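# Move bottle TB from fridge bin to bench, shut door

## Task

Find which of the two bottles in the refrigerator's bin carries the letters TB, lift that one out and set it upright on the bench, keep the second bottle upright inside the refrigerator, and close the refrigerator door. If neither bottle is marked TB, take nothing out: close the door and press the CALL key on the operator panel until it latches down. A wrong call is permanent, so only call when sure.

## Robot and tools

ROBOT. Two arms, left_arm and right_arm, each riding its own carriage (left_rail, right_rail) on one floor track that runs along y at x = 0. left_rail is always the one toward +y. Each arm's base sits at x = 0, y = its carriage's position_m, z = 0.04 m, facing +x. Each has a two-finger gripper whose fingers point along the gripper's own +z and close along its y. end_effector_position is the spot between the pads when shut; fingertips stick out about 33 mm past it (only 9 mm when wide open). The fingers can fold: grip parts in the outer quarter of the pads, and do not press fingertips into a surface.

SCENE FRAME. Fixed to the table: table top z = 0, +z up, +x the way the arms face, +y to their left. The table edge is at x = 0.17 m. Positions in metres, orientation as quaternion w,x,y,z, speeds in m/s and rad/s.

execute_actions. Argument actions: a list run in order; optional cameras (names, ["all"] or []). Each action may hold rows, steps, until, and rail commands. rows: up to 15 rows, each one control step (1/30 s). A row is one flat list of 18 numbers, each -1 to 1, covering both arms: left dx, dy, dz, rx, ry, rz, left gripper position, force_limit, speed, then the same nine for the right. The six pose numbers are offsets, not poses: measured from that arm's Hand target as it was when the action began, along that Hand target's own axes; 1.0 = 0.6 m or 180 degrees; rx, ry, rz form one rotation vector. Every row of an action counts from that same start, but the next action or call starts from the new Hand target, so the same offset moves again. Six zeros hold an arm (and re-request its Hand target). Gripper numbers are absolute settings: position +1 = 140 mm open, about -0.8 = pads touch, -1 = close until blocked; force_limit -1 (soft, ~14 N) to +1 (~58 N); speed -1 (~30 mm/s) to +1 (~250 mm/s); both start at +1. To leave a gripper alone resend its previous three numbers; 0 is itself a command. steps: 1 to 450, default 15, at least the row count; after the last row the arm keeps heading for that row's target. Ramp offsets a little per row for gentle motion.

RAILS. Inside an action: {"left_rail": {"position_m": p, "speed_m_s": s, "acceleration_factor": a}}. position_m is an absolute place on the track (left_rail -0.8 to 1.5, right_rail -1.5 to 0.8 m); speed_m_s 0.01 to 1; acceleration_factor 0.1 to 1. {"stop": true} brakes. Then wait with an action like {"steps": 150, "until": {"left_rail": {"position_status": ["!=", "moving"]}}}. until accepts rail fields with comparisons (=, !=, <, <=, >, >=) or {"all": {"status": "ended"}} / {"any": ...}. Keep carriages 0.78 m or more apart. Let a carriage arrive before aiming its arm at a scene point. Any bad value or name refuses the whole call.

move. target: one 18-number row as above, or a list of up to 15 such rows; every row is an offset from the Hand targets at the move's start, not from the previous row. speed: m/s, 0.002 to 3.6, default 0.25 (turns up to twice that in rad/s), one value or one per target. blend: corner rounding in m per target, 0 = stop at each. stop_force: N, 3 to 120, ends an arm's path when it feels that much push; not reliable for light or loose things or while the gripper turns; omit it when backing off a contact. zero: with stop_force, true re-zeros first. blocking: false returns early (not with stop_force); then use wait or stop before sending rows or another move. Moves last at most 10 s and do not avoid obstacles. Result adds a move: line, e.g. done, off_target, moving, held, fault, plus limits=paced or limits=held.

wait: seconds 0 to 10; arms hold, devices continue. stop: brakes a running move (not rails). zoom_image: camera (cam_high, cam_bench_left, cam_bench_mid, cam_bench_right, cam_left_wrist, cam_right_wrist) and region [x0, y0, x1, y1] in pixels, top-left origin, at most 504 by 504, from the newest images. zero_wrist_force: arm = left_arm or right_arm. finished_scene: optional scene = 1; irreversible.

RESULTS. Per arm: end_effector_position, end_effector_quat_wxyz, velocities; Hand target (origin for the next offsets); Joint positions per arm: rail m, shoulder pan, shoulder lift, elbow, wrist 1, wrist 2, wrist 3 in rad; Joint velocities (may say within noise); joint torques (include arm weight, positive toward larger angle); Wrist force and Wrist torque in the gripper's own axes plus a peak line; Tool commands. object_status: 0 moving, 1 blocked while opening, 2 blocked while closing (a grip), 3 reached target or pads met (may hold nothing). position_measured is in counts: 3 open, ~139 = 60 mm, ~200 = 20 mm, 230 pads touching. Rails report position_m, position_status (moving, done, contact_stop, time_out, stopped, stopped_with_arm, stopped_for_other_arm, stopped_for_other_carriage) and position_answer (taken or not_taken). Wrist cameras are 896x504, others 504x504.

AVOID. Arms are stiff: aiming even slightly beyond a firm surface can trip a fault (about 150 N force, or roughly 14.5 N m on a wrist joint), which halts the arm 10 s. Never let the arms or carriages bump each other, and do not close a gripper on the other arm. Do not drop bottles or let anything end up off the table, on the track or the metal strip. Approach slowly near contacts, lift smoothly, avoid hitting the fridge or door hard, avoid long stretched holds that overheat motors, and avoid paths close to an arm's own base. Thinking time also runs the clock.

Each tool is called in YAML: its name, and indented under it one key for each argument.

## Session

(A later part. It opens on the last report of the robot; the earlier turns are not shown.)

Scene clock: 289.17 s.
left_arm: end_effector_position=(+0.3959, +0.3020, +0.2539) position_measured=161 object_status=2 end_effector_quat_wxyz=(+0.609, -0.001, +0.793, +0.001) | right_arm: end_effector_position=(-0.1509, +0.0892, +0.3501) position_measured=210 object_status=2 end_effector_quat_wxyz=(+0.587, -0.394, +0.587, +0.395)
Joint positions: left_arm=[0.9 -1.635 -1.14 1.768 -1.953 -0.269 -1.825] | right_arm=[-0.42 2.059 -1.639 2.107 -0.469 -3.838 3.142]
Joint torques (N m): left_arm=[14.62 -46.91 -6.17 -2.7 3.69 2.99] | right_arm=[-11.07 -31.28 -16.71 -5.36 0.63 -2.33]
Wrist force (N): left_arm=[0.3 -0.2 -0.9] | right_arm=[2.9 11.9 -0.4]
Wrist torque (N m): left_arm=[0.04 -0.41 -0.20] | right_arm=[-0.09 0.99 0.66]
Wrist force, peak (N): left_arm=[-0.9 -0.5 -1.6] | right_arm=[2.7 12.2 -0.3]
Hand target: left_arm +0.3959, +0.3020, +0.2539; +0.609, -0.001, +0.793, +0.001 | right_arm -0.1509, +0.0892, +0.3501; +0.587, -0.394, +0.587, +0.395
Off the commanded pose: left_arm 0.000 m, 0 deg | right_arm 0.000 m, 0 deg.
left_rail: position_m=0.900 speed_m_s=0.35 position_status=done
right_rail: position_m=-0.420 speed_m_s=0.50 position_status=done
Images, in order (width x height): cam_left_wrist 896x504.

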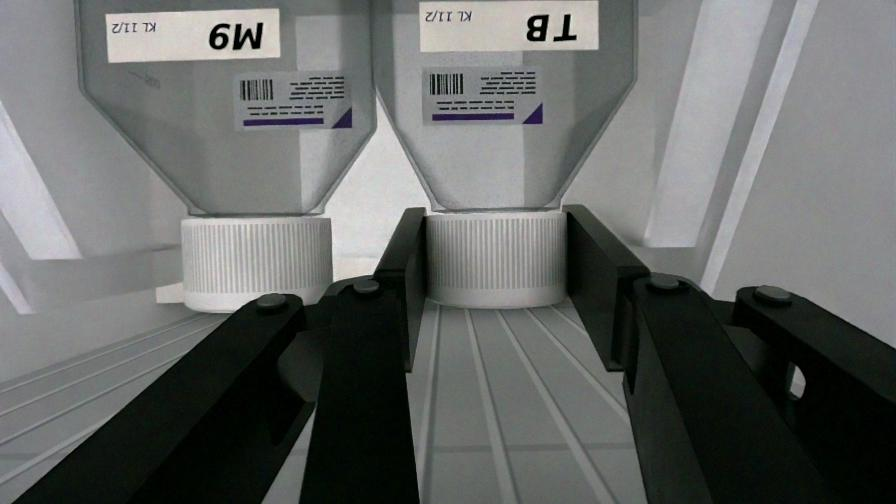

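move:
  target: [-0.048,0,-0.0129,0,0,0,-1,0.1,-1,0,0,0,0,0,0,-1,0.4,-1]
  speed: 0.04
  cameras: ["cam_left_wrist"]

Scene clock: 291.97 s.
left_arm: end_effector_position=(+0.3960, +0.3021, +0.2836) position_measured=161 object_status=2 end_effector_quat_wxyz=(+0.609, -0.001, +0.793, +0.001) | right_arm: end_effector_position=(-0.1509, +0.0892, +0.3501) position_measured=210 object_status=2 end_effector_quat_wxyz=(+0.587, -0.394, +0.587, +0.395)
Joint positions: left_arm=[0.9 -1.635 -1.18 1.737 -1.882 -0.269 -1.825] | right_arm=[-0.42 2.059 -1.639 2.107 -0.469 -3.838 3.142]
Joint torques (N m): left_arm=[-2.98 -51.28 -33.11 -0.98 4.92 -2.25] | right_arm=[-10.91 -30.06 -16.79 -5.47 0.68 -2.29]
Wrist force (N): left_arm=[3.6 0.3 0.8] | right_arm=[2.6 11.9 -0.2]
Wrist torque (N m): left_arm=[0.00 -0.42 -0.15] | right_arm=[-0.07 0.96 0.66]
Wrist force, peak (N): left_arm=[4.5 0.3 1.0] | right_arm=[2.9 12.1 -0.1]
Hand target: left_arm +0.3959, +0.3020, +0.2837; +0.609, -0.001, +0.793, +0.001 | right_arm -0.1509, +0.0892, +0.3501; +0.587, -0.394, +0.587, +0.395
Off the commanded pose: left_arm 0.000 m, 0 deg | right_arm 0.000 m, 0 deg.
left_rail: position_m=0.900 speed_m_s=0.35 position_status=done
right_rail: position_m=-0.420 speed_m_s=0.50 position_status=done
move: done
Images, in order (width x height): cam_left_wrist 896x504.

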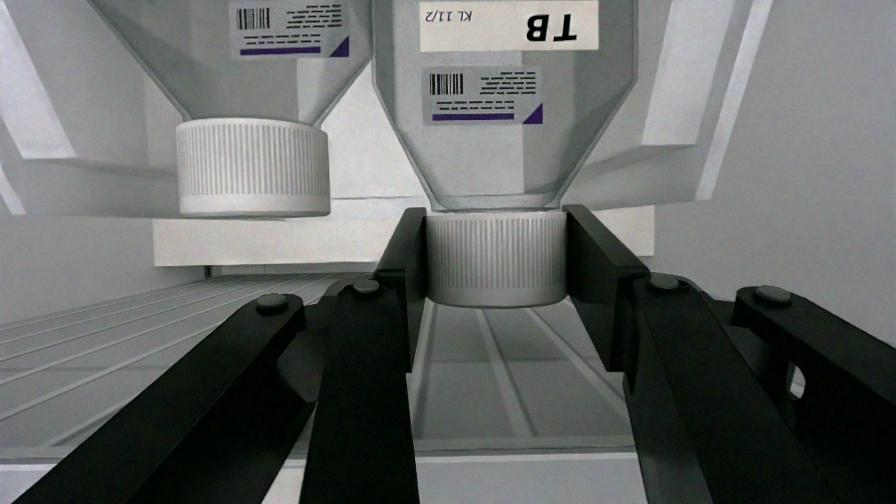

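execute_actions:
  actions:
    - {"rows":[[0,0,0,0,0,0,-0.98,1,-1,0,0,0,0,0,0,-1,0.4,-1]],"steps":30}

move:
  target:
    - [0.004,0,-0.066,0,-0.083,0,-0.98,1,-1,0,0,0,0,0,0,-1,0.4,-1]
    - [0.009,0,-0.131,0,-0.167,0,-0.98,1,-1,0,0,0,0,0,0,-1,0.4,-1]
  speed: 0.06
  blend: [0.01,0]
  cameras: ["cam_left_wrist"]

Scene clock: 308.70 s.
left_arm: end_effector_position=(+0.3959, +0.3020, +0.2837) position_measured=162 object_status=2 end_effector_quat_wxyz=(+0.609, -0.001, +0.793, +0.001) | right_arm: end_effector_position=(-0.1509, +0.0892, +0.3501) position_measured=210 object_status=2 end_effector_quat_wxyz=(+0.587, -0.394, +0.587, +0.395)
Joint positions: left_arm=[0.9 -1.635 -1.18 1.737 -1.882 -0.269 -1.825] | right_arm=[-0.42 2.059 -1.639 2.107 -0.469 -3.838 3.142]
Joint torques (N m): left_arm=[-10.12 -45.96 -35.07 -0.71 0.32 -2.48] | right_arm=[-10.57 -31.08 -15.55 -5.47 0.78 -2.34]
Wrist force (N): left_arm=[3.5 0.1 0.8] | right_arm=[2.3 11.7 -0.2]
Wrist torque (N m): left_arm=[-0.05 -0.37 -0.14] | right_arm=[-0.12 1.02 0.67]
Wrist force, peak (N): left_arm=[3.9 0.0 0.8] | right_arm=[2.5 12.1 -0.3]
Hand target: left_arm +0.3959, +0.3020, +0.2837; +0.609, -0.001, +0.793, +0.001 | right_arm -0.1509, +0.0892, +0.3501; +0.587, -0.394, +0.587, +0.395
Off the commanded pose: left_arm 0.000 m, 0 deg | right_arm 0.000 m, 0 deg.
left_rail: position_m=0.900 speed_m_s=0.35 position_status=done
right_rail: position_m=-0.420 speed_m_s=0.50 position_status=done

Scene clock: 313.70 s.
left_arm: end_effector_position=(+0.3190, +0.3004, +0.2971) position_measured=162 object_status=2 end_effector_quat_wxyz=(+0.792, +0.001, +0.610, +0.000) | right_arm: end_effector_position=(-0.1509, +0.0892, +0.3501) position_measured=210 object_status=2 end_effector_quat_wxyz=(+0.587, -0.394, +0.587, +0.395)
Joint positions: left_arm=[0.9 -1.765 -0.694 1.224 0.414 -0.321 -4.059] | right_arm=[-0.42 2.059 -1.639 2.107 -0.469 -3.838 3.142]
Joint torques (N m): left_arm=[-20.8 -62.56 -37.16 12.53 -16.88 -2.83] | right_arm=[-10.69 -25.8 -16.83 -4.34 1.05 -2.29]
Wrist force (N): left_arm=[40.6 0.8 6.8] | right_arm=[-0.4 11.3 0.0]
Wrist torque (N m): left_arm=[-0.35 0.41 0.10] | right_arm=[-0.04 1.06 0.66]
Wrist force, peak (N): left_arm=[47.1 1.6 10.3] | right_arm=[2.5 12.2 -0.1]
Hand target: left_arm +0.3186, +0.3018, +0.2987; +0.794, -0.001, +0.608, +0.001 | right_arm -0.1509, +0.0892, +0.3501; +0.587, -0.394, +0.587, +0.395
Off the commanded pose: left_arm 0.002 m, 0 deg | right_arm 0.000 m, 0 deg.
left_rail: position_m=0.900 speed_m_s=0.35 position_status=done
right_rail: position_m=-0.420 speed_m_s=0.50 position_status=done
move: done
Images, in order (width x height): cam_left_wrist 896x504.

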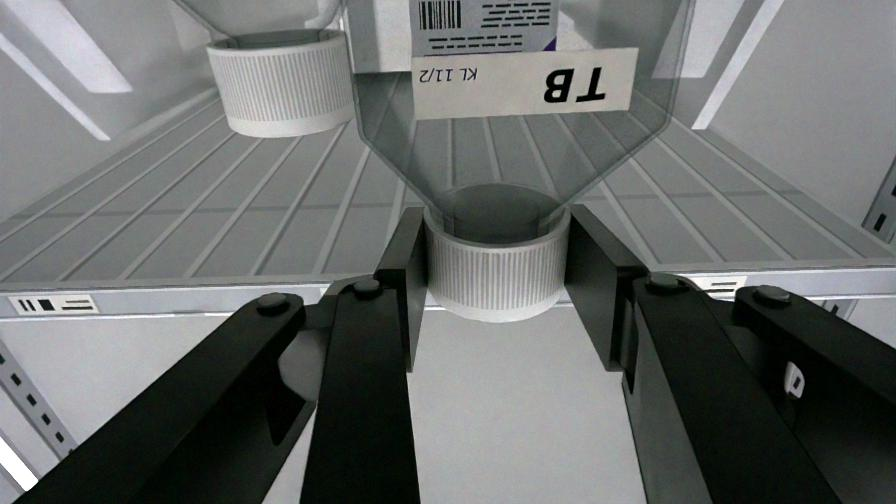

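move:
  target: [0.028,0,0.012,0,0.06,0,-0.98,1,-1,0,0,0,0,0,0,-1,0.4,-1]
  speed: 0.04
  cameras: ["cam_left_wrist","cam_right_wrist"]

Scene clock: 331.50 s.
left_arm: end_effector_position=(+0.3196, +0.3000, +0.2957) position_measured=162 object_status=2 end_effector_quat_wxyz=(+0.789, +0.001, +0.614, +0.000) | right_arm: end_effector_position=(-0.1509, +0.0892, +0.3501) position_measured=210 object_status=2 end_effector_quat_wxyz=(+0.587, -0.394, +0.587, +0.395)
Joint positions: left_arm=[0.9 -1.765 -0.7 1.227 0.4 -0.312 -4.042] | right_arm=[-0.42 2.059 -1.639 2.107 -0.469 -3.838 3.142]
Joint torques (N m): left_arm=[2.91 -62.14 -16.61 4.1 -0.74 -0.2] | right_arm=[-8.31 -18.3 -17.09 1.06 1.28 -2.34]
Wrist force (N): left_arm=[16.0 4.3 -6.7] | right_arm=[-0.4 10.1 -0.3]
Wrist torque (N m): left_arm=[-0.25 -0.33 -0.20] | right_arm=[0.01 1.06 0.66]
Wrist force, peak (N): left_arm=[45.4 -18.6 -5.1] | right_arm=[-1.9 11.7 -0.3]
Hand target: left_arm +0.3196, +0.3000, +0.2957; +0.789, +0.001, +0.614, +0.000 (not the last commanded pose) | right_arm -0.1509, +0.0892, +0.3501; +0.587, -0.394, +0.587, +0.395
Tool commands: left_gripper/position=-0.976471 left_gripper/force_limit=+1.0 left_gripper/speed=-1.0 right_gripper/position=-1.0 right_gripper/force_limit=+0.4 right_gripper/speed=-1.0
Off the commanded pose: left_arm 0.015 m, 10 deg | right_arm 0.000 m, 0 deg.
TORQUE FAULT: the external load on joint 6 (wrist 2) of the left arm reached its load limit, and that arm stopped for 10 seconds. A torque fault puts only its own arm into a fault stop. That arm's remaining commands of this call were not run. Before the stop ended, the hold on joint 6 (wrist 2) of that arm was turned back by 0.5 degrees, the way its load pushed it. That arm's target is now where it stood when the stop ended, not its last command. That arm keeps its grip as last carried out and accepts commands again: back off and push less far. That arm stops again whenever a joint's load reaches its limit.
left_rail: position_m=0.900 speed_m_s=0.35 position_status=done
right_rail: position_m=-0.420 speed_m_s=0.50 position_status=done
move: fault (left_arm)
Images, in order (width x height): cam_left_wrist 896x504, cam_right_wrist 896x504.

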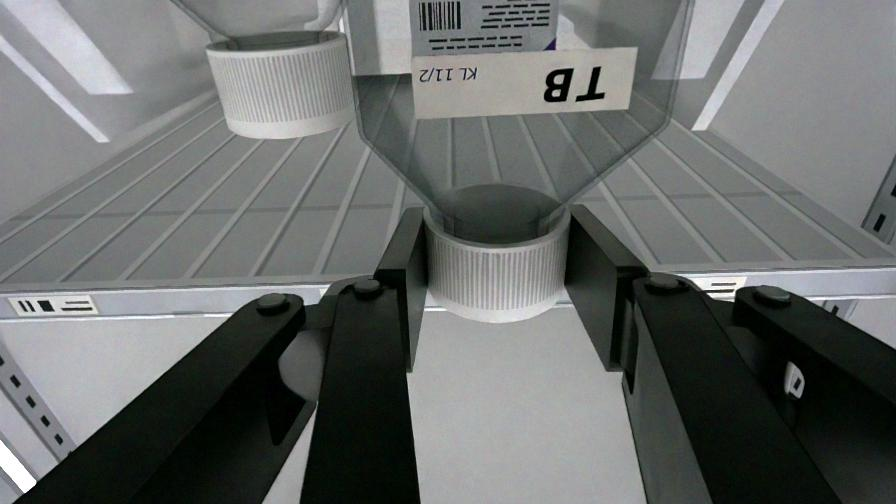

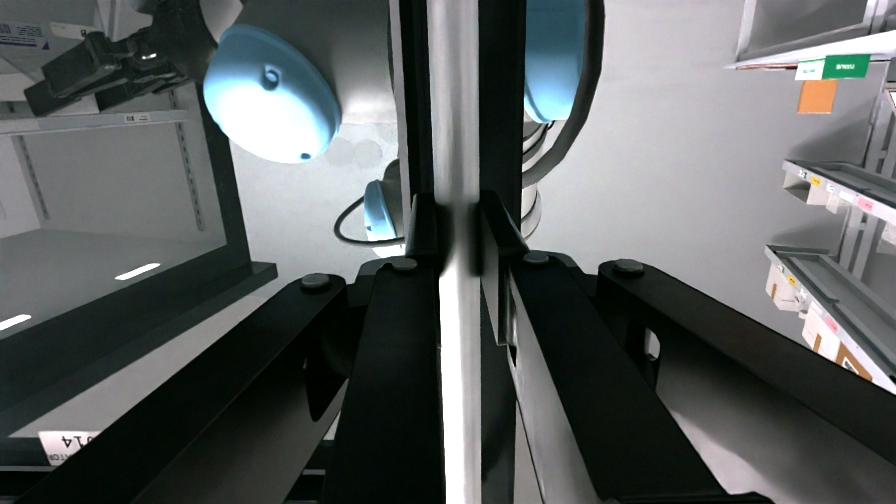

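execute_actions:
  actions: []
  cameras: ["cam_left_wrist","cam_right_wrist","cam_bench_left","cam_bench_mid"]

Scene clock: 351.90 s.
left_arm: end_effector_position=(+0.3196, +0.3000, +0.2957) position_measured=162 object_status=2 end_effector_quat_wxyz=(+0.789, +0.001, +0.614, +0.000) | right_arm: end_effector_position=(-0.1509, +0.0892, +0.3501) position_measured=210 object_status=2 end_effector_quat_wxyz=(+0.587, -0.394, +0.587, +0.395)
Joint positions: left_arm=[0.9 -1.765 -0.7 1.227 0.4 -0.312 -4.042] | right_arm=[-0.42 2.059 -1.639 2.107 -0.469 -3.838 3.142]
Joint velocities: within noise
Joint torques (N m): left_arm=[1.03 -68.59 -14.87 2.59 -1.68 0.14] | right_arm=[-7.58 -17.61 -16.12 -1.33 1.5 -1.99]
Wrist force (N): left_arm=[15.8 4.7 -6.6] | right_arm=[-0.5 10.2 -0.4]
Wrist torque (N m): left_arm=[-0.24 -0.29 -0.20] | right_arm=[0.03 1.09 0.66]
Wrist force, peak (N): left_arm=[16.1 4.9 -7.0] | right_arm=[-0.3 10.5 -0.2]
Hand target: left_arm +0.3196, +0.3000, +0.2957; +0.789, +0.001, +0.614, +0.000 (not the last commanded pose) | right_arm -0.1509, +0.0892, +0.3501; +0.587, -0.394, +0.587, +0.395
Tool commands: left_gripper/position=-0.976471 left_gripper/force_limit=+1.0 left_gripper/speed=-1.0 right_gripper/position=-1.0 right_gripper/force_limit=+0.4 right_gripper/speed=-1.0
Off the commanded pose: left_arm 0.015 m, 10 deg | right_arm 0.000 m, 0 deg.
left_rail: position_m=0.900 speed_m_s=0.35 position_status=done
right_rail: position_m=-0.420 speed_m_s=0.50 position_status=done
Images, in order (width x height): cam_bench_left 504x504, cam_bench_mid 504x504, cam_left_wrist 896x504, cam_right_wrist 896x504.

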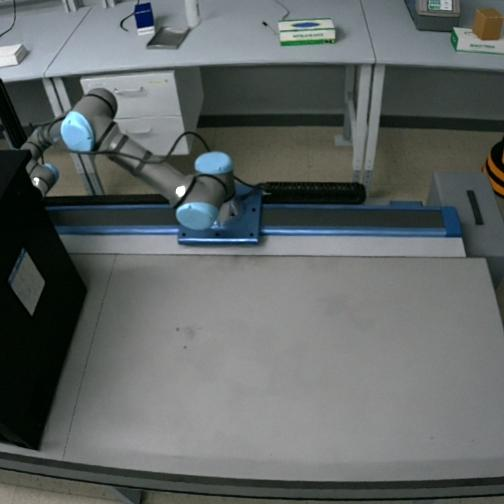

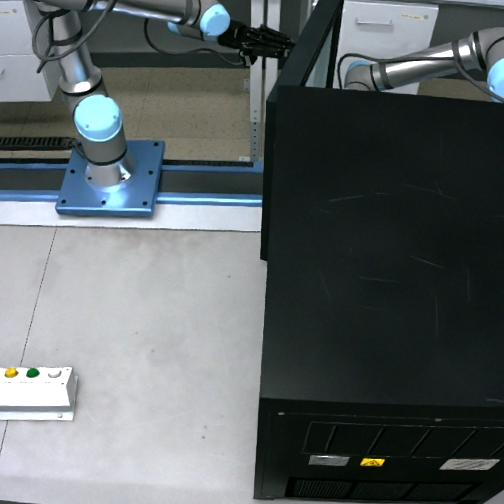

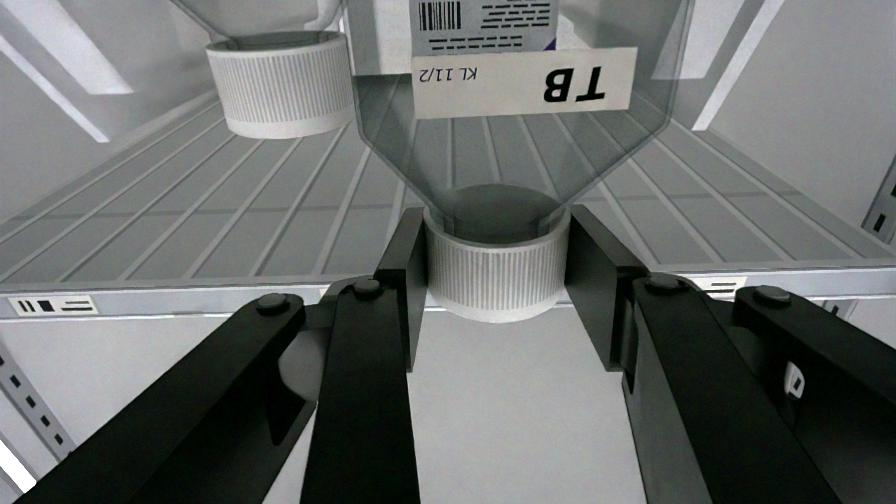

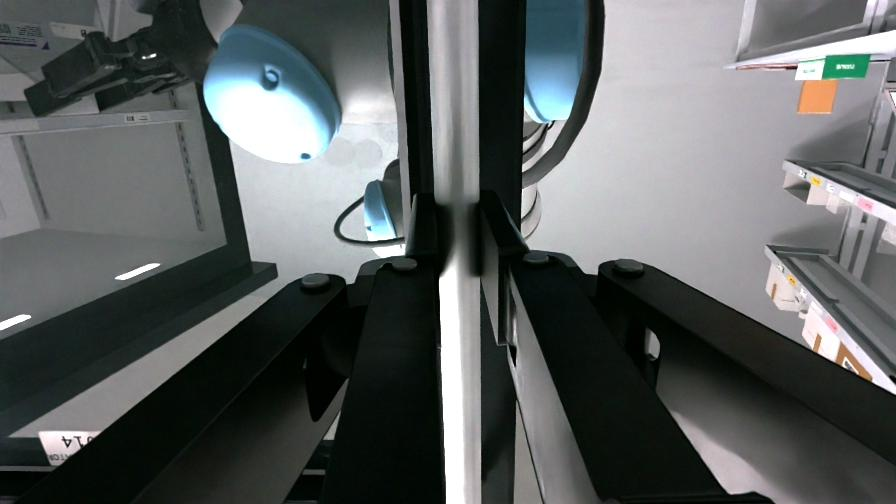

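move:
  target: [0.015,0,-0.01,0,0,0,-0.98,1,-1,0,0,0,0,0,0,-1,0.4,-1]
  speed: 0.03
  stop_force: 20

move:
  target: [0,0,-0.04,0,0,0,-0.98,1,-1,0,0,0,0,0,0,-1,0.4,-1]
  speed: 0.03
  stop_force: 25
  cameras: ["cam_left_wrist"]

Scene clock: 360.00 s.
left_arm: end_effector_position=(+0.3160, +0.3001, +0.2855) position_measured=162 object_status=2 end_effector_quat_wxyz=(+0.789, +0.001, +0.614, +0.000) | right_arm: end_effector_position=(-0.1509, +0.0892, +0.3501) position_measured=210 object_status=2 end_effector_quat_wxyz=(+0.587, -0.394, +0.587, +0.395)
Joint positions: left_arm=[0.9 -1.771 -0.691 1.235 0.367 -0.316 -4.026] | right_arm=[-0.42 2.059 -1.639 2.107 -0.469 -3.838 3.142]
Joint torques (N m): left_arm=[-11.56 -44.29 -4.32 0.78 -4.94 2.38] | right_arm=[-7.08 -17.28 -16.51 -3.28 1.6 -1.88]
Wrist force (N): left_arm=[2.1 -0.2 1.4] | right_arm=[1.3 11.7 -0.5]
Wrist torque (N m): left_arm=[-0.30 -0.47 -0.09] | right_arm=[0.03 1.00 0.66]
Wrist force, peak (N): left_arm=[16.2 4.9 -6.7] | right_arm=[1.2 11.8 -0.4]
Hand target: left_arm +0.3160, +0.3001, +0.2855; +0.789, +0.001, +0.614, +0.000 | right_arm -0.1509, +0.0892, +0.3501; +0.587, -0.394, +0.587, +0.395
Off the commanded pose: left_arm 0.000 m, 0 deg | right_arm 0.000 m, 0 deg.
left_rail: position_m=0.900 speed_m_s=0.35 position_status=done
right_rail: position_m=-0.420 speed_m_s=0.50 position_status=done
move: done

Scene clock: 361.87 s.
left_arm: end_effector_position=(+0.2928, +0.3001, +0.2796) position_measured=162 object_status=2 end_effector_quat_wxyz=(+0.789, +0.001, +0.614, +0.000) | right_arm: end_effector_position=(-0.1509, +0.0892, +0.3501) position_measured=210 object_status=2 end_effector_quat_wxyz=(+0.587, -0.394, +0.587, +0.395)
Joint positions: left_arm=[0.9 -1.81 -0.704 1.259 0.269 -0.341 -3.934] | right_arm=[-0.42 2.059 -1.639 2.107 -0.469 -3.838 3.142]
Joint torques (N m): left_arm=[-11.69 -60.5 -2.36 0.74 -4.22 2.84] | right_arm=[-7.82 -17.63 -16.18 -3.62 1.7 -2.04]
Wrist force (N): left_arm=[0.5 -1.3 2.5] | right_arm=[1.6 11.7 -0.4]
Wrist torque (N m): left_arm=[-0.38 -0.47 -0.26] | right_arm=[0.02 1.01 0.66]
Wrist force, peak (N): left_arm=[2.9 -1.3 1.5] | right_arm=[1.1 11.9 -0.4]
Hand target: left_arm +0.2928, +0.3001, +0.2796; +0.789, +0.001, +0.614, +0.000 | right_arm -0.1509, +0.0892, +0.3501; +0.587, -0.394, +0.587, +0.395
Off the commanded pose: left_arm 0.000 m, 0 deg | right_arm 0.000 m, 0 deg.
left_rail: position_m=0.900 speed_m_s=0.35 position_status=done
right_rail: position_m=-0.420 speed_m_s=0.50 position_status=done
move: done
Images, in order (width x height): cam_left_wrist 896x504.

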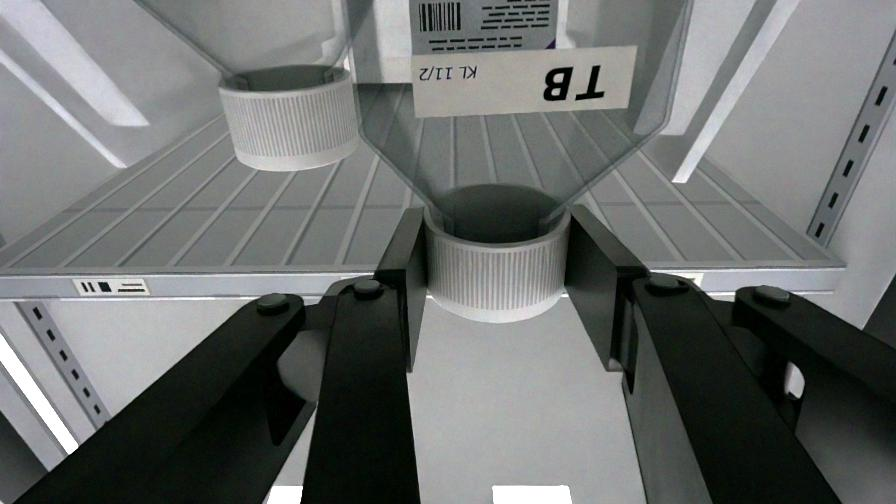

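move:
  target: [0.01,0,-0.06,0,0,0,-0.98,1,-1,0,0,0,0,0,0,-1,0.4,-1]
  speed: 0.03
  stop_force: 25
  cameras: ["cam_left_wrist"]

Scene clock: 366.30 s.
left_arm: end_effector_position=(+0.2593, +0.3002, +0.2649) position_measured=162 object_status=2 end_effector_quat_wxyz=(+0.789, +0.001, +0.614, +0.000) | right_arm: end_effector_position=(-0.1509, +0.0892, +0.3501) position_measured=210 object_status=2 end_effector_quat_wxyz=(+0.587, -0.394, +0.587, +0.395)
Joint positions: left_arm=[0.9 -1.865 -0.706 1.286 0.142 -0.381 -3.825] | right_arm=[-0.42 2.059 -1.639 2.107 -0.469 -3.838 3.142]
Joint torques (N m): left_arm=[-13.08 -59.82 -1.97 0.56 -3.79 2.79] | right_arm=[-6.98 -17.66 -16.51 -4.48 1.82 -2.01]
Wrist force (N): left_arm=[-0.6 -0.8 2.5] | right_arm=[1.6 11.8 -0.3]
Wrist torque (N m): left_arm=[-0.35 -0.48 -0.23] | right_arm=[0.02 1.04 0.66]
Wrist force, peak (N): left_arm=[-3.1 -1.2 3.9] | right_arm=[1.8 12.0 -0.5]
Hand target: left_arm +0.2593, +0.3002, +0.2649; +0.789, +0.001, +0.614, +0.000 | right_arm -0.1509, +0.0892, +0.3501; +0.587, -0.394, +0.587, +0.395
Off the commanded pose: left_arm 0.000 m, 0 deg | right_arm 0.000 m, 0 deg.
left_rail: position_m=0.900 speed_m_s=0.35 position_status=done
right_rail: position_m=-0.420 speed_m_s=0.50 position_status=done
move: done
Images, in order (width x height): cam_left_wrist 896x504.

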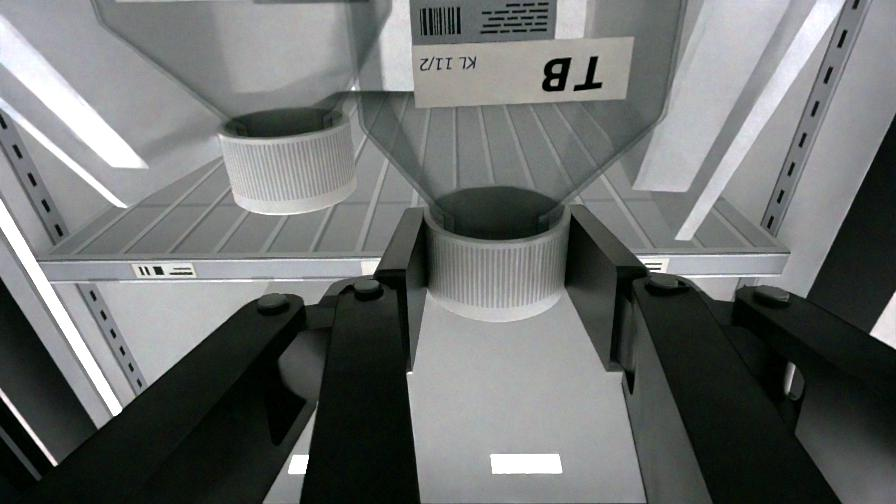

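move:
  target: [-0.129,0,0.024,0,0,0,-0.98,1,-1,0,0,0,0,0,0,-1,0.4,-1]
  speed: 0.04
  stop_force: 20
  cameras: ["cam_left_wrist"]

Scene clock: 375.70 s.
left_arm: end_effector_position=(+0.2543, +0.3001, +0.3435) position_measured=162 object_status=2 end_effector_quat_wxyz=(+0.789, +0.001, +0.614, +0.000) | right_arm: end_effector_position=(-0.1509, +0.0892, +0.3501) position_measured=210 object_status=2 end_effector_quat_wxyz=(+0.587, -0.394, +0.587, +0.395)
Joint positions: left_arm=[0.9 -1.873 -0.803 1.238 0.273 -0.387 -3.811] | right_arm=[-0.42 2.059 -1.639 2.107 -0.469 -3.838 3.142]
Joint torques (N m): left_arm=[-11.77 -59.65 -31.56 5.69 -4.77 1.23] | right_arm=[-6.55 -17.83 -16.01 -5.23 1.88 -1.72]
Wrist force (N): left_arm=[2.9 -1.2 -0.5] | right_arm=[1.4 11.4 -0.2]
Wrist torque (N m): left_arm=[-0.32 -0.30 -0.19] | right_arm=[0.01 1.02 0.67]
Wrist force, peak (N): left_arm=[3.1 -1.5 1.4] | right_arm=[1.7 12.0 -0.5]
Hand target: left_arm +0.2543, +0.3001, +0.3435; +0.789, +0.001, +0.614, +0.000 | right_arm -0.1509, +0.0892, +0.3501; +0.587, -0.394, +0.587, +0.395
Off the commanded pose: left_arm 0.000 m, 0 deg | right_arm 0.000 m, 0 deg.
left_rail: position_m=0.900 speed_m_s=0.35 position_status=done
right_rail: position_m=-0.420 speed_m_s=0.50 position_status=done
move: done
Images, in order (width x height): cam_left_wrist 896x504.

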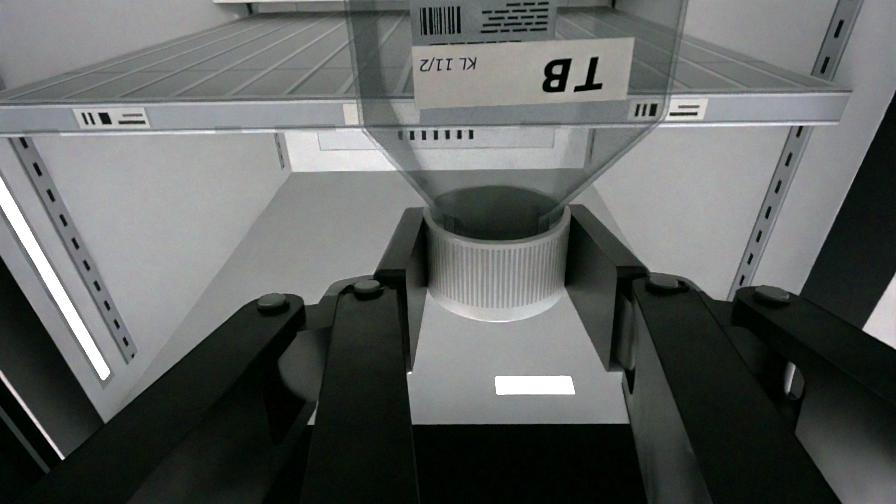

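move:
  target: [-0.108,0,-0.352,0,0,0,-0.98,1,-1,0,0,0,0,0,0,-1,0.4,-1]
  speed: 0.12
  cameras: ["cam_left_wrist","cam_bench_left"]

Scene clock: 380.73 s.
left_arm: end_effector_position=(+0.0338, +0.3006, +0.3545) position_measured=162 object_status=2 end_effector_quat_wxyz=(+0.789, +0.001, +0.614, +0.000) | right_arm: end_effector_position=(-0.1509, +0.0892, +0.3501) position_measured=210 object_status=2 end_effector_quat_wxyz=(+0.587, -0.394, +0.587, +0.395)
Joint positions: left_arm=[0.9 -2.196 -0.754 1.076 0.088 -0.664 -3.469] | right_arm=[-0.42 2.059 -1.639 2.107 -0.469 -3.838 3.142]
Joint torques (N m): left_arm=[-11.99 -45.37 -32.15 5.84 -3.14 2.88] | right_arm=[-5.58 -18.48 -16.42 -5.33 2.07 -1.85]
Wrist force (N): left_arm=[3.1 -1.2 -0.1] | right_arm=[1.4 11.6 -0.4]
Wrist torque (N m): left_arm=[-0.32 -0.36 -0.20] | right_arm=[0.06 1.03 0.67]
Wrist force, peak (N): left_arm=[3.5 -1.2 0.2] | right_arm=[1.3 11.7 -0.5]
Hand target: left_arm +0.0337, +0.3006, +0.3545; +0.789, +0.001, +0.614, +0.000 | right_arm -0.1509, +0.0892, +0.3501; +0.587, -0.394, +0.587, +0.395
Off the commanded pose: left_arm 0.000 m, 0 deg | right_arm 0.000 m, 0 deg.
left_rail: position_m=0.900 speed_m_s=0.35 position_status=done
right_rail: position_m=-0.420 speed_m_s=0.50 position_status=done
move: done
Images, in order (width x height): cam_bench_left 504x504, cam_left_wrist 896x504.

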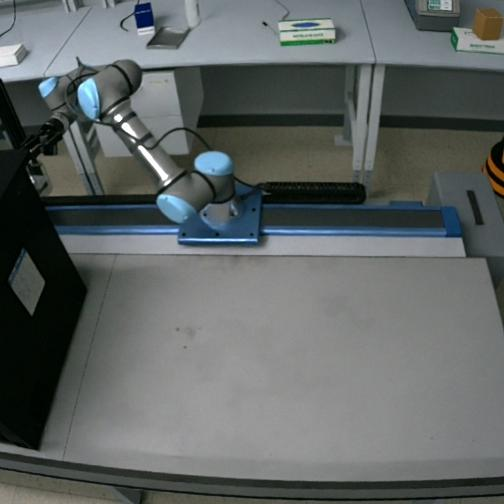

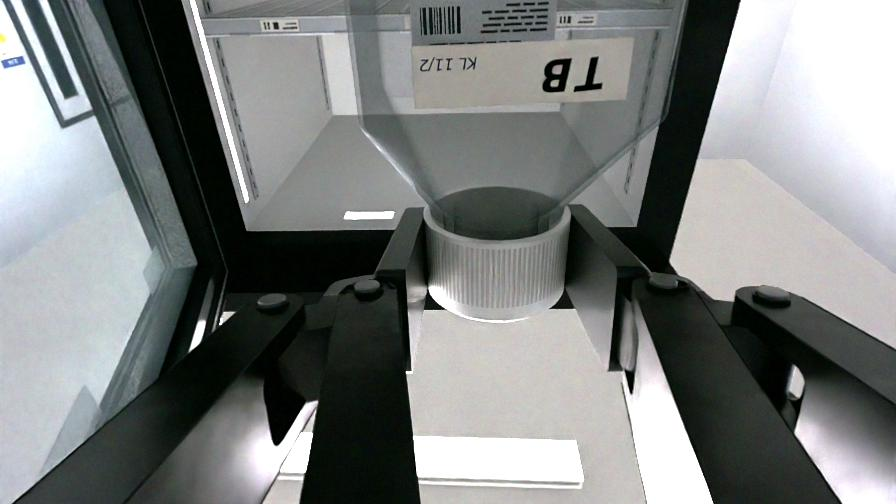

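execute_actions:
  actions:
    - {"left_rail":{"position_m":1.45,"acceleration_factor":0.4,"speed_m_s":0.4},"steps":150,"until":{"left_rail":{"position_status":["!=","moving"]}}}

move:
  target: [0.142,0,0.533,0,0,0,-0.98,1,-1,0,0,0,0,0,0,-1,0.4,-1]
  speed: 0.15
  cameras: ["cam_left_wrist","cam_bench_left"]

Scene clock: 385.47 s.
left_arm: end_effector_position=(+0.0337, +0.8506, +0.3545) position_measured=162 object_status=2 end_effector_quat_wxyz=(+0.789, +0.001, +0.614, +0.000) | right_arm: end_effector_position=(-0.1509, +0.0892, +0.3501) position_measured=210 object_status=2 end_effector_quat_wxyz=(+0.587, -0.394, +0.587, +0.395)
Joint positions: left_arm=[1.45 -2.196 -0.754 1.076 0.088 -0.664 -3.469] | right_arm=[-0.42 2.059 -1.639 2.107 -0.469 -3.838 3.142]
Joint torques (N m): left_arm=[-7.36 -61.49 -21.72 4.58 -1.29 2.41] | right_arm=[-5.24 -17.8 -15.87 -5.36 2.02 -1.83]
Wrist force (N): left_arm=[2.9 -1.4 0.3] | right_arm=[1.5 11.4 -0.3]
Wrist torque (N m): left_arm=[-0.36 -0.31 -0.20] | right_arm=[0.02 1.00 0.67]
Wrist force, peak (N): left_arm=[2.9 -3.1 0.3] | right_arm=[1.4 11.7 -0.3]
Hand target: left_arm +0.0337, +0.8506, +0.3545; +0.789, +0.001, +0.614, +0.000 | right_arm -0.1509, +0.0892, +0.3501; +0.587, -0.394, +0.587, +0.395
Tool commands: left_gripper/position=-0.98 left_gripper/force_limit=+1.0 left_gripper/speed=-1.0 right_gripper/position=-1.0 right_gripper/force_limit=+0.4 right_gripper/speed=-1.0
Off the commanded pose: left_arm 0.000 m, 0 deg | right_arm 0.000 m, 0 deg.
left_rail: position_m=1.450 speed_m_s=0.40 position_status=done
right_rail: position_m=-0.420 speed_m_s=0.50 position_status=done

Scene clock: 388.63 s.
left_arm: end_effector_position=(+0.3646, +0.8498, +0.3504) position_measured=162 object_status=2 end_effector_quat_wxyz=(+0.789, +0.001, +0.614, +0.000) | right_arm: end_effector_position=(-0.1509, +0.0892, +0.3501) position_measured=210 object_status=2 end_effector_quat_wxyz=(+0.587, -0.394, +0.587, +0.395)
Joint positions: left_arm=[1.45 -1.689 -0.71 1.142 0.71 -0.273 -4.267] | right_arm=[-0.42 2.059 -1.639 2.107 -0.469 -3.838 3.142]
Joint torques (N m): left_arm=[14.92 -44.72 -5.15 6.05 -5.83 -2.71] | right_arm=[-4.96 -18.79 -15.29 -5.24 1.92 -1.53]
Wrist force (N): left_arm=[2.9 -1.5 -0.1] | right_arm=[1.5 11.5 -0.3]
Wrist torque (N m): left_arm=[-0.39 -0.29 -0.06] | right_arm=[0.03 1.00 0.67]
Wrist force, peak (N): left_arm=[3.8 -1.0 2.0] | right_arm=[1.4 11.8 -0.3]
Hand target: left_arm +0.3646, +0.8498, +0.3504; +0.789, +0.001, +0.614, +0.000 | right_arm -0.1509, +0.0892, +0.3501; +0.587, -0.394, +0.587, +0.395
Off the commanded pose: left_arm 0.000 m, 0 deg | right_arm 0.000 m, 0 deg.
left_rail: position_m=1.450 speed_m_s=0.40 position_status=done
right_rail: position_m=-0.420 speed_m_s=0.50 position_status=done
move: done
Images, in order (width x height): cam_bench_left 504x504, cam_left_wrist 896x504.

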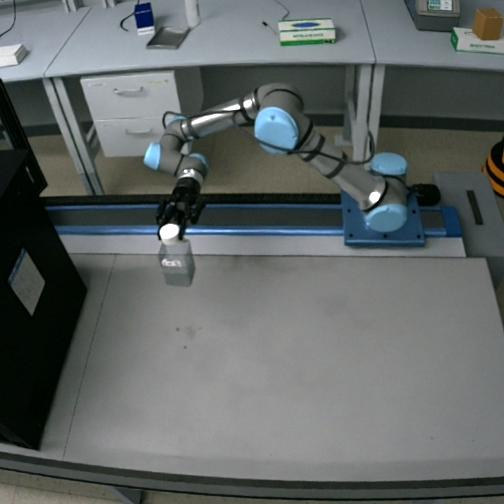

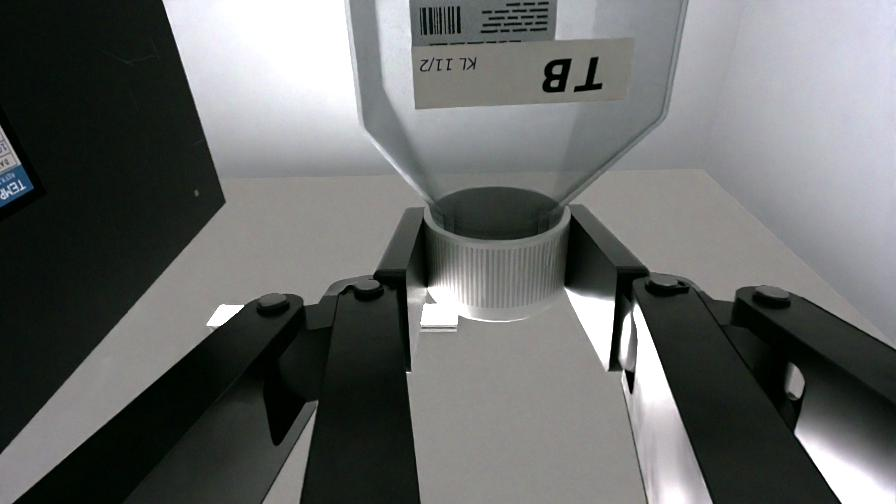

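move:
  target: [0.0,0,0.0,-0.162,0,0.042,-0.98,1,-1,0,0,0,0,0,0,-1,0.4,-1]
  speed: 0.25

move:
  target: [0.13,0,-0.034,0,0.056,0,-0.98,1,-1,0,0,0,0,0,0,-1,0.4,-1]
  speed: 0.15
  cameras: ["cam_left_wrist","cam_bench_left"]

zoom_image:
  camera: "cam_bench_left"
  region: [100, 150, 300, 350]

Scene clock: 402.57 s.
left_arm: end_effector_position=(+0.3646, +0.8499, +0.3503) position_measured=162 object_status=2 end_effector_quat_wxyz=(+0.762, -0.157, +0.593, +0.206) | right_arm: end_effector_position=(-0.1509, +0.0892, +0.3501) position_measured=210 object_status=2 end_effector_quat_wxyz=(+0.587, -0.394, +0.587, +0.395)
Joint positions: left_arm=[1.45 -1.611 -0.368 0.347 0.467 -0.61 -3.511] | right_arm=[-0.42 2.059 -1.639 2.107 -0.469 -3.838 3.142]
Joint torques (N m): left_arm=[13.68 -56.08 -33.42 5.81 -3.38 2.44] | right_arm=[-3.82 -18.64 -15.56 -5.24 2.17 -1.51]
Wrist force (N): left_arm=[2.6 -1.0 -0.1] | right_arm=[1.4 11.3 -0.2]
Wrist torque (N m): left_arm=[-0.28 -0.23 -0.19] | right_arm=[0.00 1.01 0.67]
Wrist force, peak (N): left_arm=[3.4 -1.3 0.0] | right_arm=[1.3 11.7 -0.2]
Hand target: left_arm +0.3646, +0.8498, +0.3504; +0.762, -0.157, +0.593, +0.206 | right_arm -0.1509, +0.0892, +0.3501; +0.587, -0.394, +0.587, +0.395
Off the commanded pose: left_arm 0.000 m, 0 deg | right_arm 0.000 m, 0 deg.
left_rail: position_m=1.450 speed_m_s=0.40 position_status=done
right_rail: position_m=-0.420 speed_m_s=0.50 position_status=done
move: done

Scene clock: 404.03 s.
left_arm: end_effector_position=(+0.3640, +0.8499, +0.2698) position_measured=162 object_status=2 end_effector_quat_wxyz=(+0.707, -0.175, +0.658, +0.191) | right_arm: end_effector_position=(-0.1509, +0.0892, +0.3501) position_measured=210 object_status=2 end_effector_quat_wxyz=(+0.587, -0.394, +0.587, +0.395)
Joint positions: left_arm=[1.45 -1.621 -0.491 0.637 -0.011 -0.578 -3.251] | right_arm=[-0.42 2.059 -1.639 2.107 -0.469 -3.838 3.142]
Joint torques (N m): left_arm=[-10.42 -71.26 -7.66 0.23 1.83 2.81] | right_arm=[-3.19 -18.45 -15.2 -5.43 2.14 -1.47]
Wrist force (N): left_arm=[2.8 -0.8 0.2] | right_arm=[1.3 11.3 -0.2]
Wrist torque (N m): left_arm=[-0.24 -0.32 -0.18] | right_arm=[0.00 1.04 0.66]
Wrist force, peak (N): left_arm=[4.1 -0.8 -0.1] | right_arm=[1.4 11.6 -0.3]
Hand target: left_arm +0.3640, +0.8499, +0.2697; +0.707, -0.175, +0.658, +0.191 | right_arm -0.1509, +0.0892, +0.3501; +0.587, -0.394, +0.587, +0.395
Off the commanded pose: left_arm 0.000 m, 0 deg | right_arm 0.000 m, 0 deg.
left_rail: position_m=1.450 speed_m_s=0.40 position_status=done
right_rail: position_m=-0.420 speed_m_s=0.50 position_status=done
move: done
Images, in order (width x height): cam_bench_left 504x504, cam_left_wrist 896x504.

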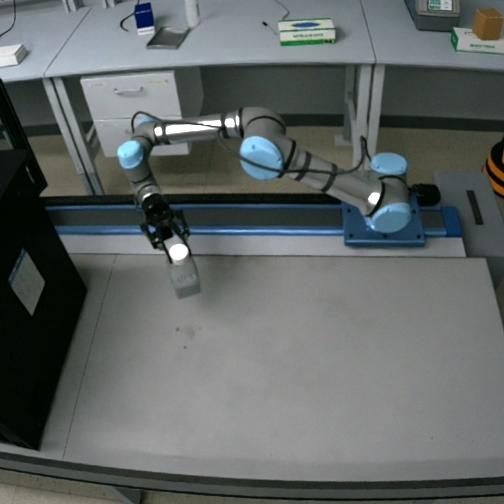

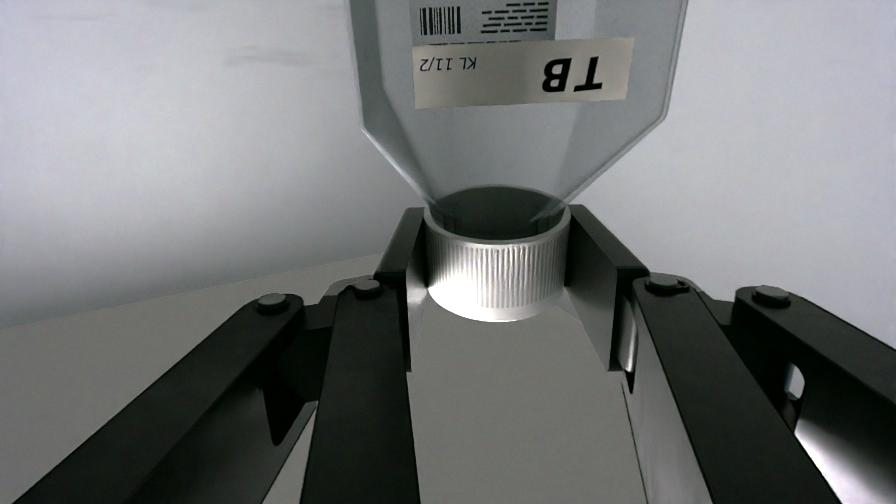

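Scaled by 2.520 from the camera's 504x504 image, which has a finer 720x720 frame.

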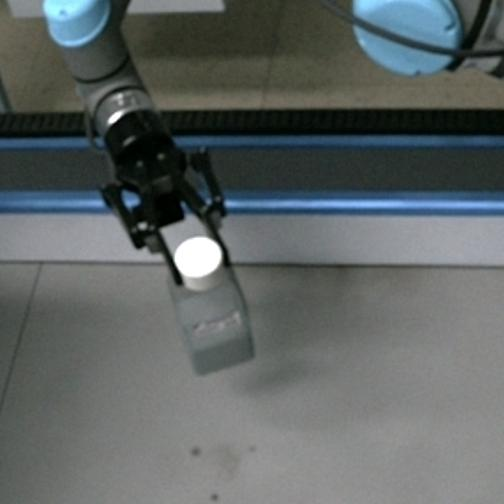

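move:
  target: [0.133,0,-0.009,0,0,0,-0.98,1,-1,0,0,0,0,0,0,-1,0.4,-1]
  speed: 0.12

move:
  target: [0.1,0,-0.007,0,0,0,-0.98,1,-1,0,0,0,0,0,0,-1,0.4,-1]
  speed: 0.02
  stop_force: 5
  cameras: ["cam_left_wrist","cam_bench_left"]

zoom_image:
  camera: "cam_bench_left"
  region: [100, 150, 300, 350]

Scene clock: 410.53 s.
left_arm: end_effector_position=(+0.3643, +0.8505, +0.1899) position_measured=162 object_status=2 end_effector_quat_wxyz=(+0.707, -0.175, +0.658, +0.191) | right_arm: end_effector_position=(-0.1509, +0.0892, +0.3501) position_measured=210 object_status=2 end_effector_quat_wxyz=(+0.587, -0.394, +0.587, +0.395)
Joint positions: left_arm=[1.45 -1.621 -0.428 0.72 -0.157 -0.578 -3.251] | right_arm=[-0.42 2.059 -1.639 2.107 -0.469 -3.838 3.142]
Joint torques (N m): left_arm=[-8.12 -54.34 -7.21 0.12 1.84 3.04] | right_arm=[-2.25 -18.38 -16.63 -5.18 2.3 -1.41]
Wrist force (N): left_arm=[3.0 -1.1 0.0] | right_arm=[1.4 11.4 -0.3]
Wrist torque (N m): left_arm=[-0.31 -0.37 -0.17] | right_arm=[0.01 1.01 0.67]
Wrist force, peak (N): left_arm=[4.2 -1.1 0.5] | right_arm=[1.4 11.7 -0.4]
Hand target: left_arm +0.3642, +0.8504, +0.1898; +0.707, -0.175, +0.658, +0.191 | right_arm -0.1509, +0.0892, +0.3501; +0.587, -0.394, +0.587, +0.395
Off the commanded pose: left_arm 0.000 m, 0 deg | right_arm 0.000 m, 0 deg.
left_rail: position_m=1.450 speed_m_s=0.40 position_status=done
right_rail: position_m=-0.420 speed_m_s=0.50 position_status=done
move: done

Scene clock: 412.93 s.
left_arm: end_effector_position=(+0.3643, +0.8505, +0.1679) position_measured=162 object_status=2 end_effector_quat_wxyz=(+0.707, -0.175, +0.658, +0.191) | right_arm: end_effector_position=(-0.1509, +0.0892, +0.3501) position_measured=210 object_status=2 end_effector_quat_wxyz=(+0.587, -0.394, +0.587, +0.395)
Joint positions: left_arm=[1.45 -1.621 -0.404 0.731 -0.192 -0.578 -3.251] | right_arm=[-0.42 2.059 -1.639 2.107 -0.469 -3.838 3.142]
Joint torques (N m): left_arm=[-4.66 -70.27 -30.7 2.41 -0.9 -0.46] | right_arm=[-3.23 -18.41 -16.06 -5.31 2.07 -1.47]
Wrist force (N): left_arm=[-0.2 -1.4 0.3] | right_arm=[1.3 11.7 -0.2]
Wrist torque (N m): left_arm=[-0.37 -0.33 -0.12] | right_arm=[0.07 1.04 0.67]
Wrist force, peak (N): left_arm=[-14.8 -4.4 -1.2] | right_arm=[1.4 11.7 -0.4]
Hand target: left_arm +0.3643, +0.8505, +0.1679; +0.707, -0.175, +0.658, +0.191 (not the last commanded pose) | right_arm -0.1509, +0.0892, +0.3501; +0.587, -0.394, +0.587, +0.395
Off the commanded pose: left_arm 0.038 m, 0 deg | right_arm 0.000 m, 0 deg.
left_rail: position_m=1.450 speed_m_s=0.40 position_status=done
right_rail: position_m=-0.420 speed_m_s=0.50 position_status=done
move: contact (left_arm)
Images, in order (width x height): cam_bench_left 504x504, cam_left_wrist 896x504.

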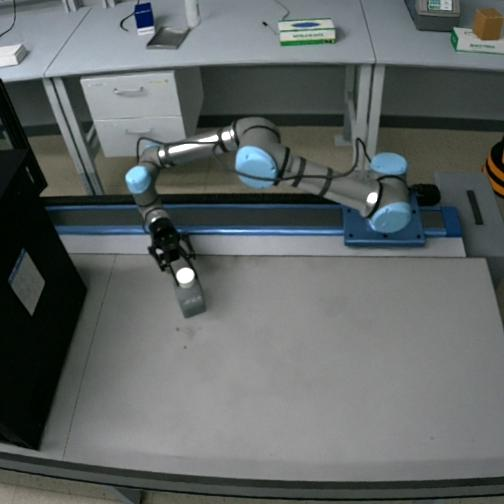

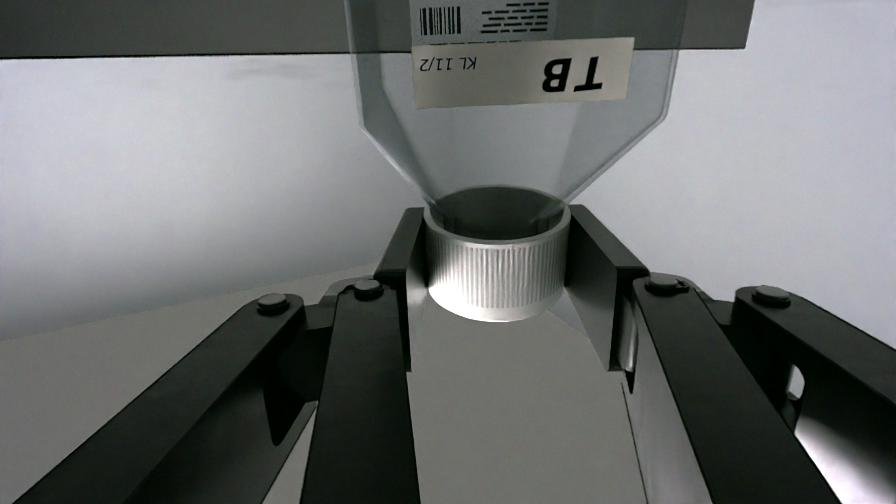

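Scaled by 2.520 from the camera's 504x504 image, which has a finer 720x720 frame.

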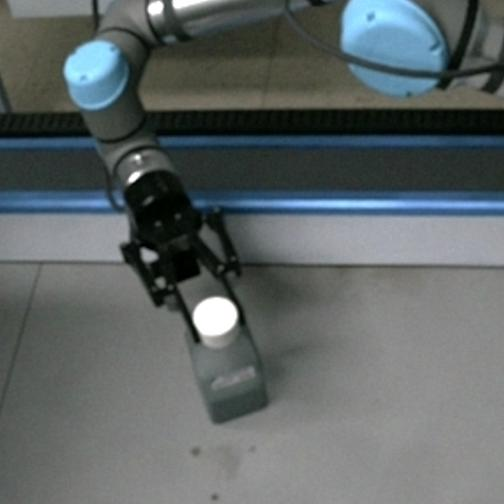

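move:
  target: [0.02,0,-0.0014,0,0,0,-0.98,1,-1,0,0,0,0,0,0,-1,0.4,-1]
  speed: 0.01
  stop_force: 18
  cameras: ["cam_left_wrist"]

zoom_image:
  camera: "cam_left_wrist"
  region: [300, 0, 740, 360]

Scene clock: 419.73 s.
left_arm: end_effector_position=(+0.3643, +0.8505, +0.1667) position_measured=162 object_status=2 end_effector_quat_wxyz=(+0.707, -0.175, +0.658, +0.191) | right_arm: end_effector_position=(-0.1509, +0.0892, +0.3501) position_measured=210 object_status=2 end_effector_quat_wxyz=(+0.587, -0.394, +0.587, +0.395)
Joint positions: left_arm=[1.45 -1.621 -0.403 0.731 -0.194 -0.578 -3.251] | right_arm=[-0.42 2.059 -1.639 2.107 -0.469 -3.838 3.142]
Joint torques (N m): left_arm=[14.5 -65.55 -31.03 0.84 -2.5 -0.35] | right_arm=[-1.85 -18.96 -15.37 -5.27 2.06 -1.25]
Wrist force (N): left_arm=[-8.8 -2.6 -0.3] | right_arm=[1.4 11.4 -0.2]
Wrist torque (N m): left_arm=[-0.33 -0.27 -0.15] | right_arm=[0.01 1.01 0.66]
Wrist force, peak (N): left_arm=[-19.2 -7.4 -1.4] | right_arm=[1.5 11.7 -0.5]
Hand target: left_arm +0.3643, +0.8505, +0.1667; +0.707, -0.175, +0.658, +0.191 (not the last commanded pose) | right_arm -0.1509, +0.0892, +0.3501; +0.587, -0.394, +0.587, +0.395
Off the commanded pose: left_arm 0.011 m, 0 deg | right_arm 0.000 m, 0 deg.
left_rail: position_m=1.450 speed_m_s=0.40 position_status=done
right_rail: position_m=-0.420 speed_m_s=0.50 position_status=done
move: contact (left_arm)
Images, in order (width x height): cam_left_wrist 896x504.

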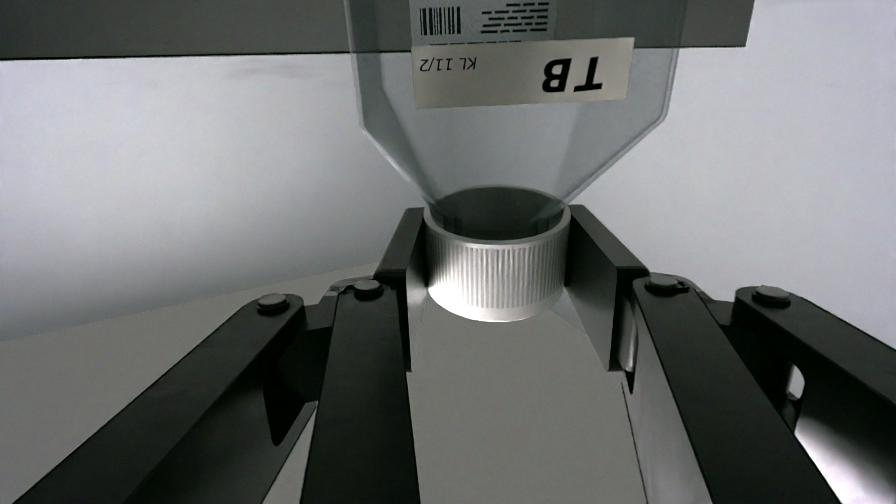

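Scaled by 1.145 from the camera's 896x504 image, which has a finer 1280x720 frame.

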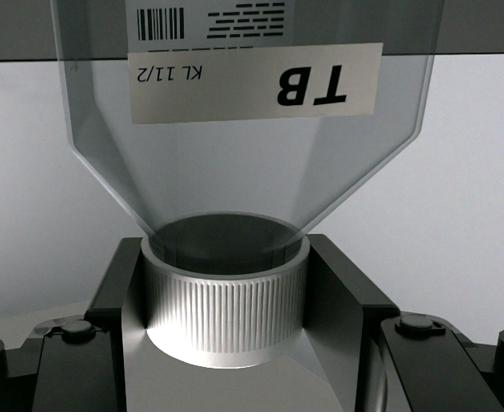

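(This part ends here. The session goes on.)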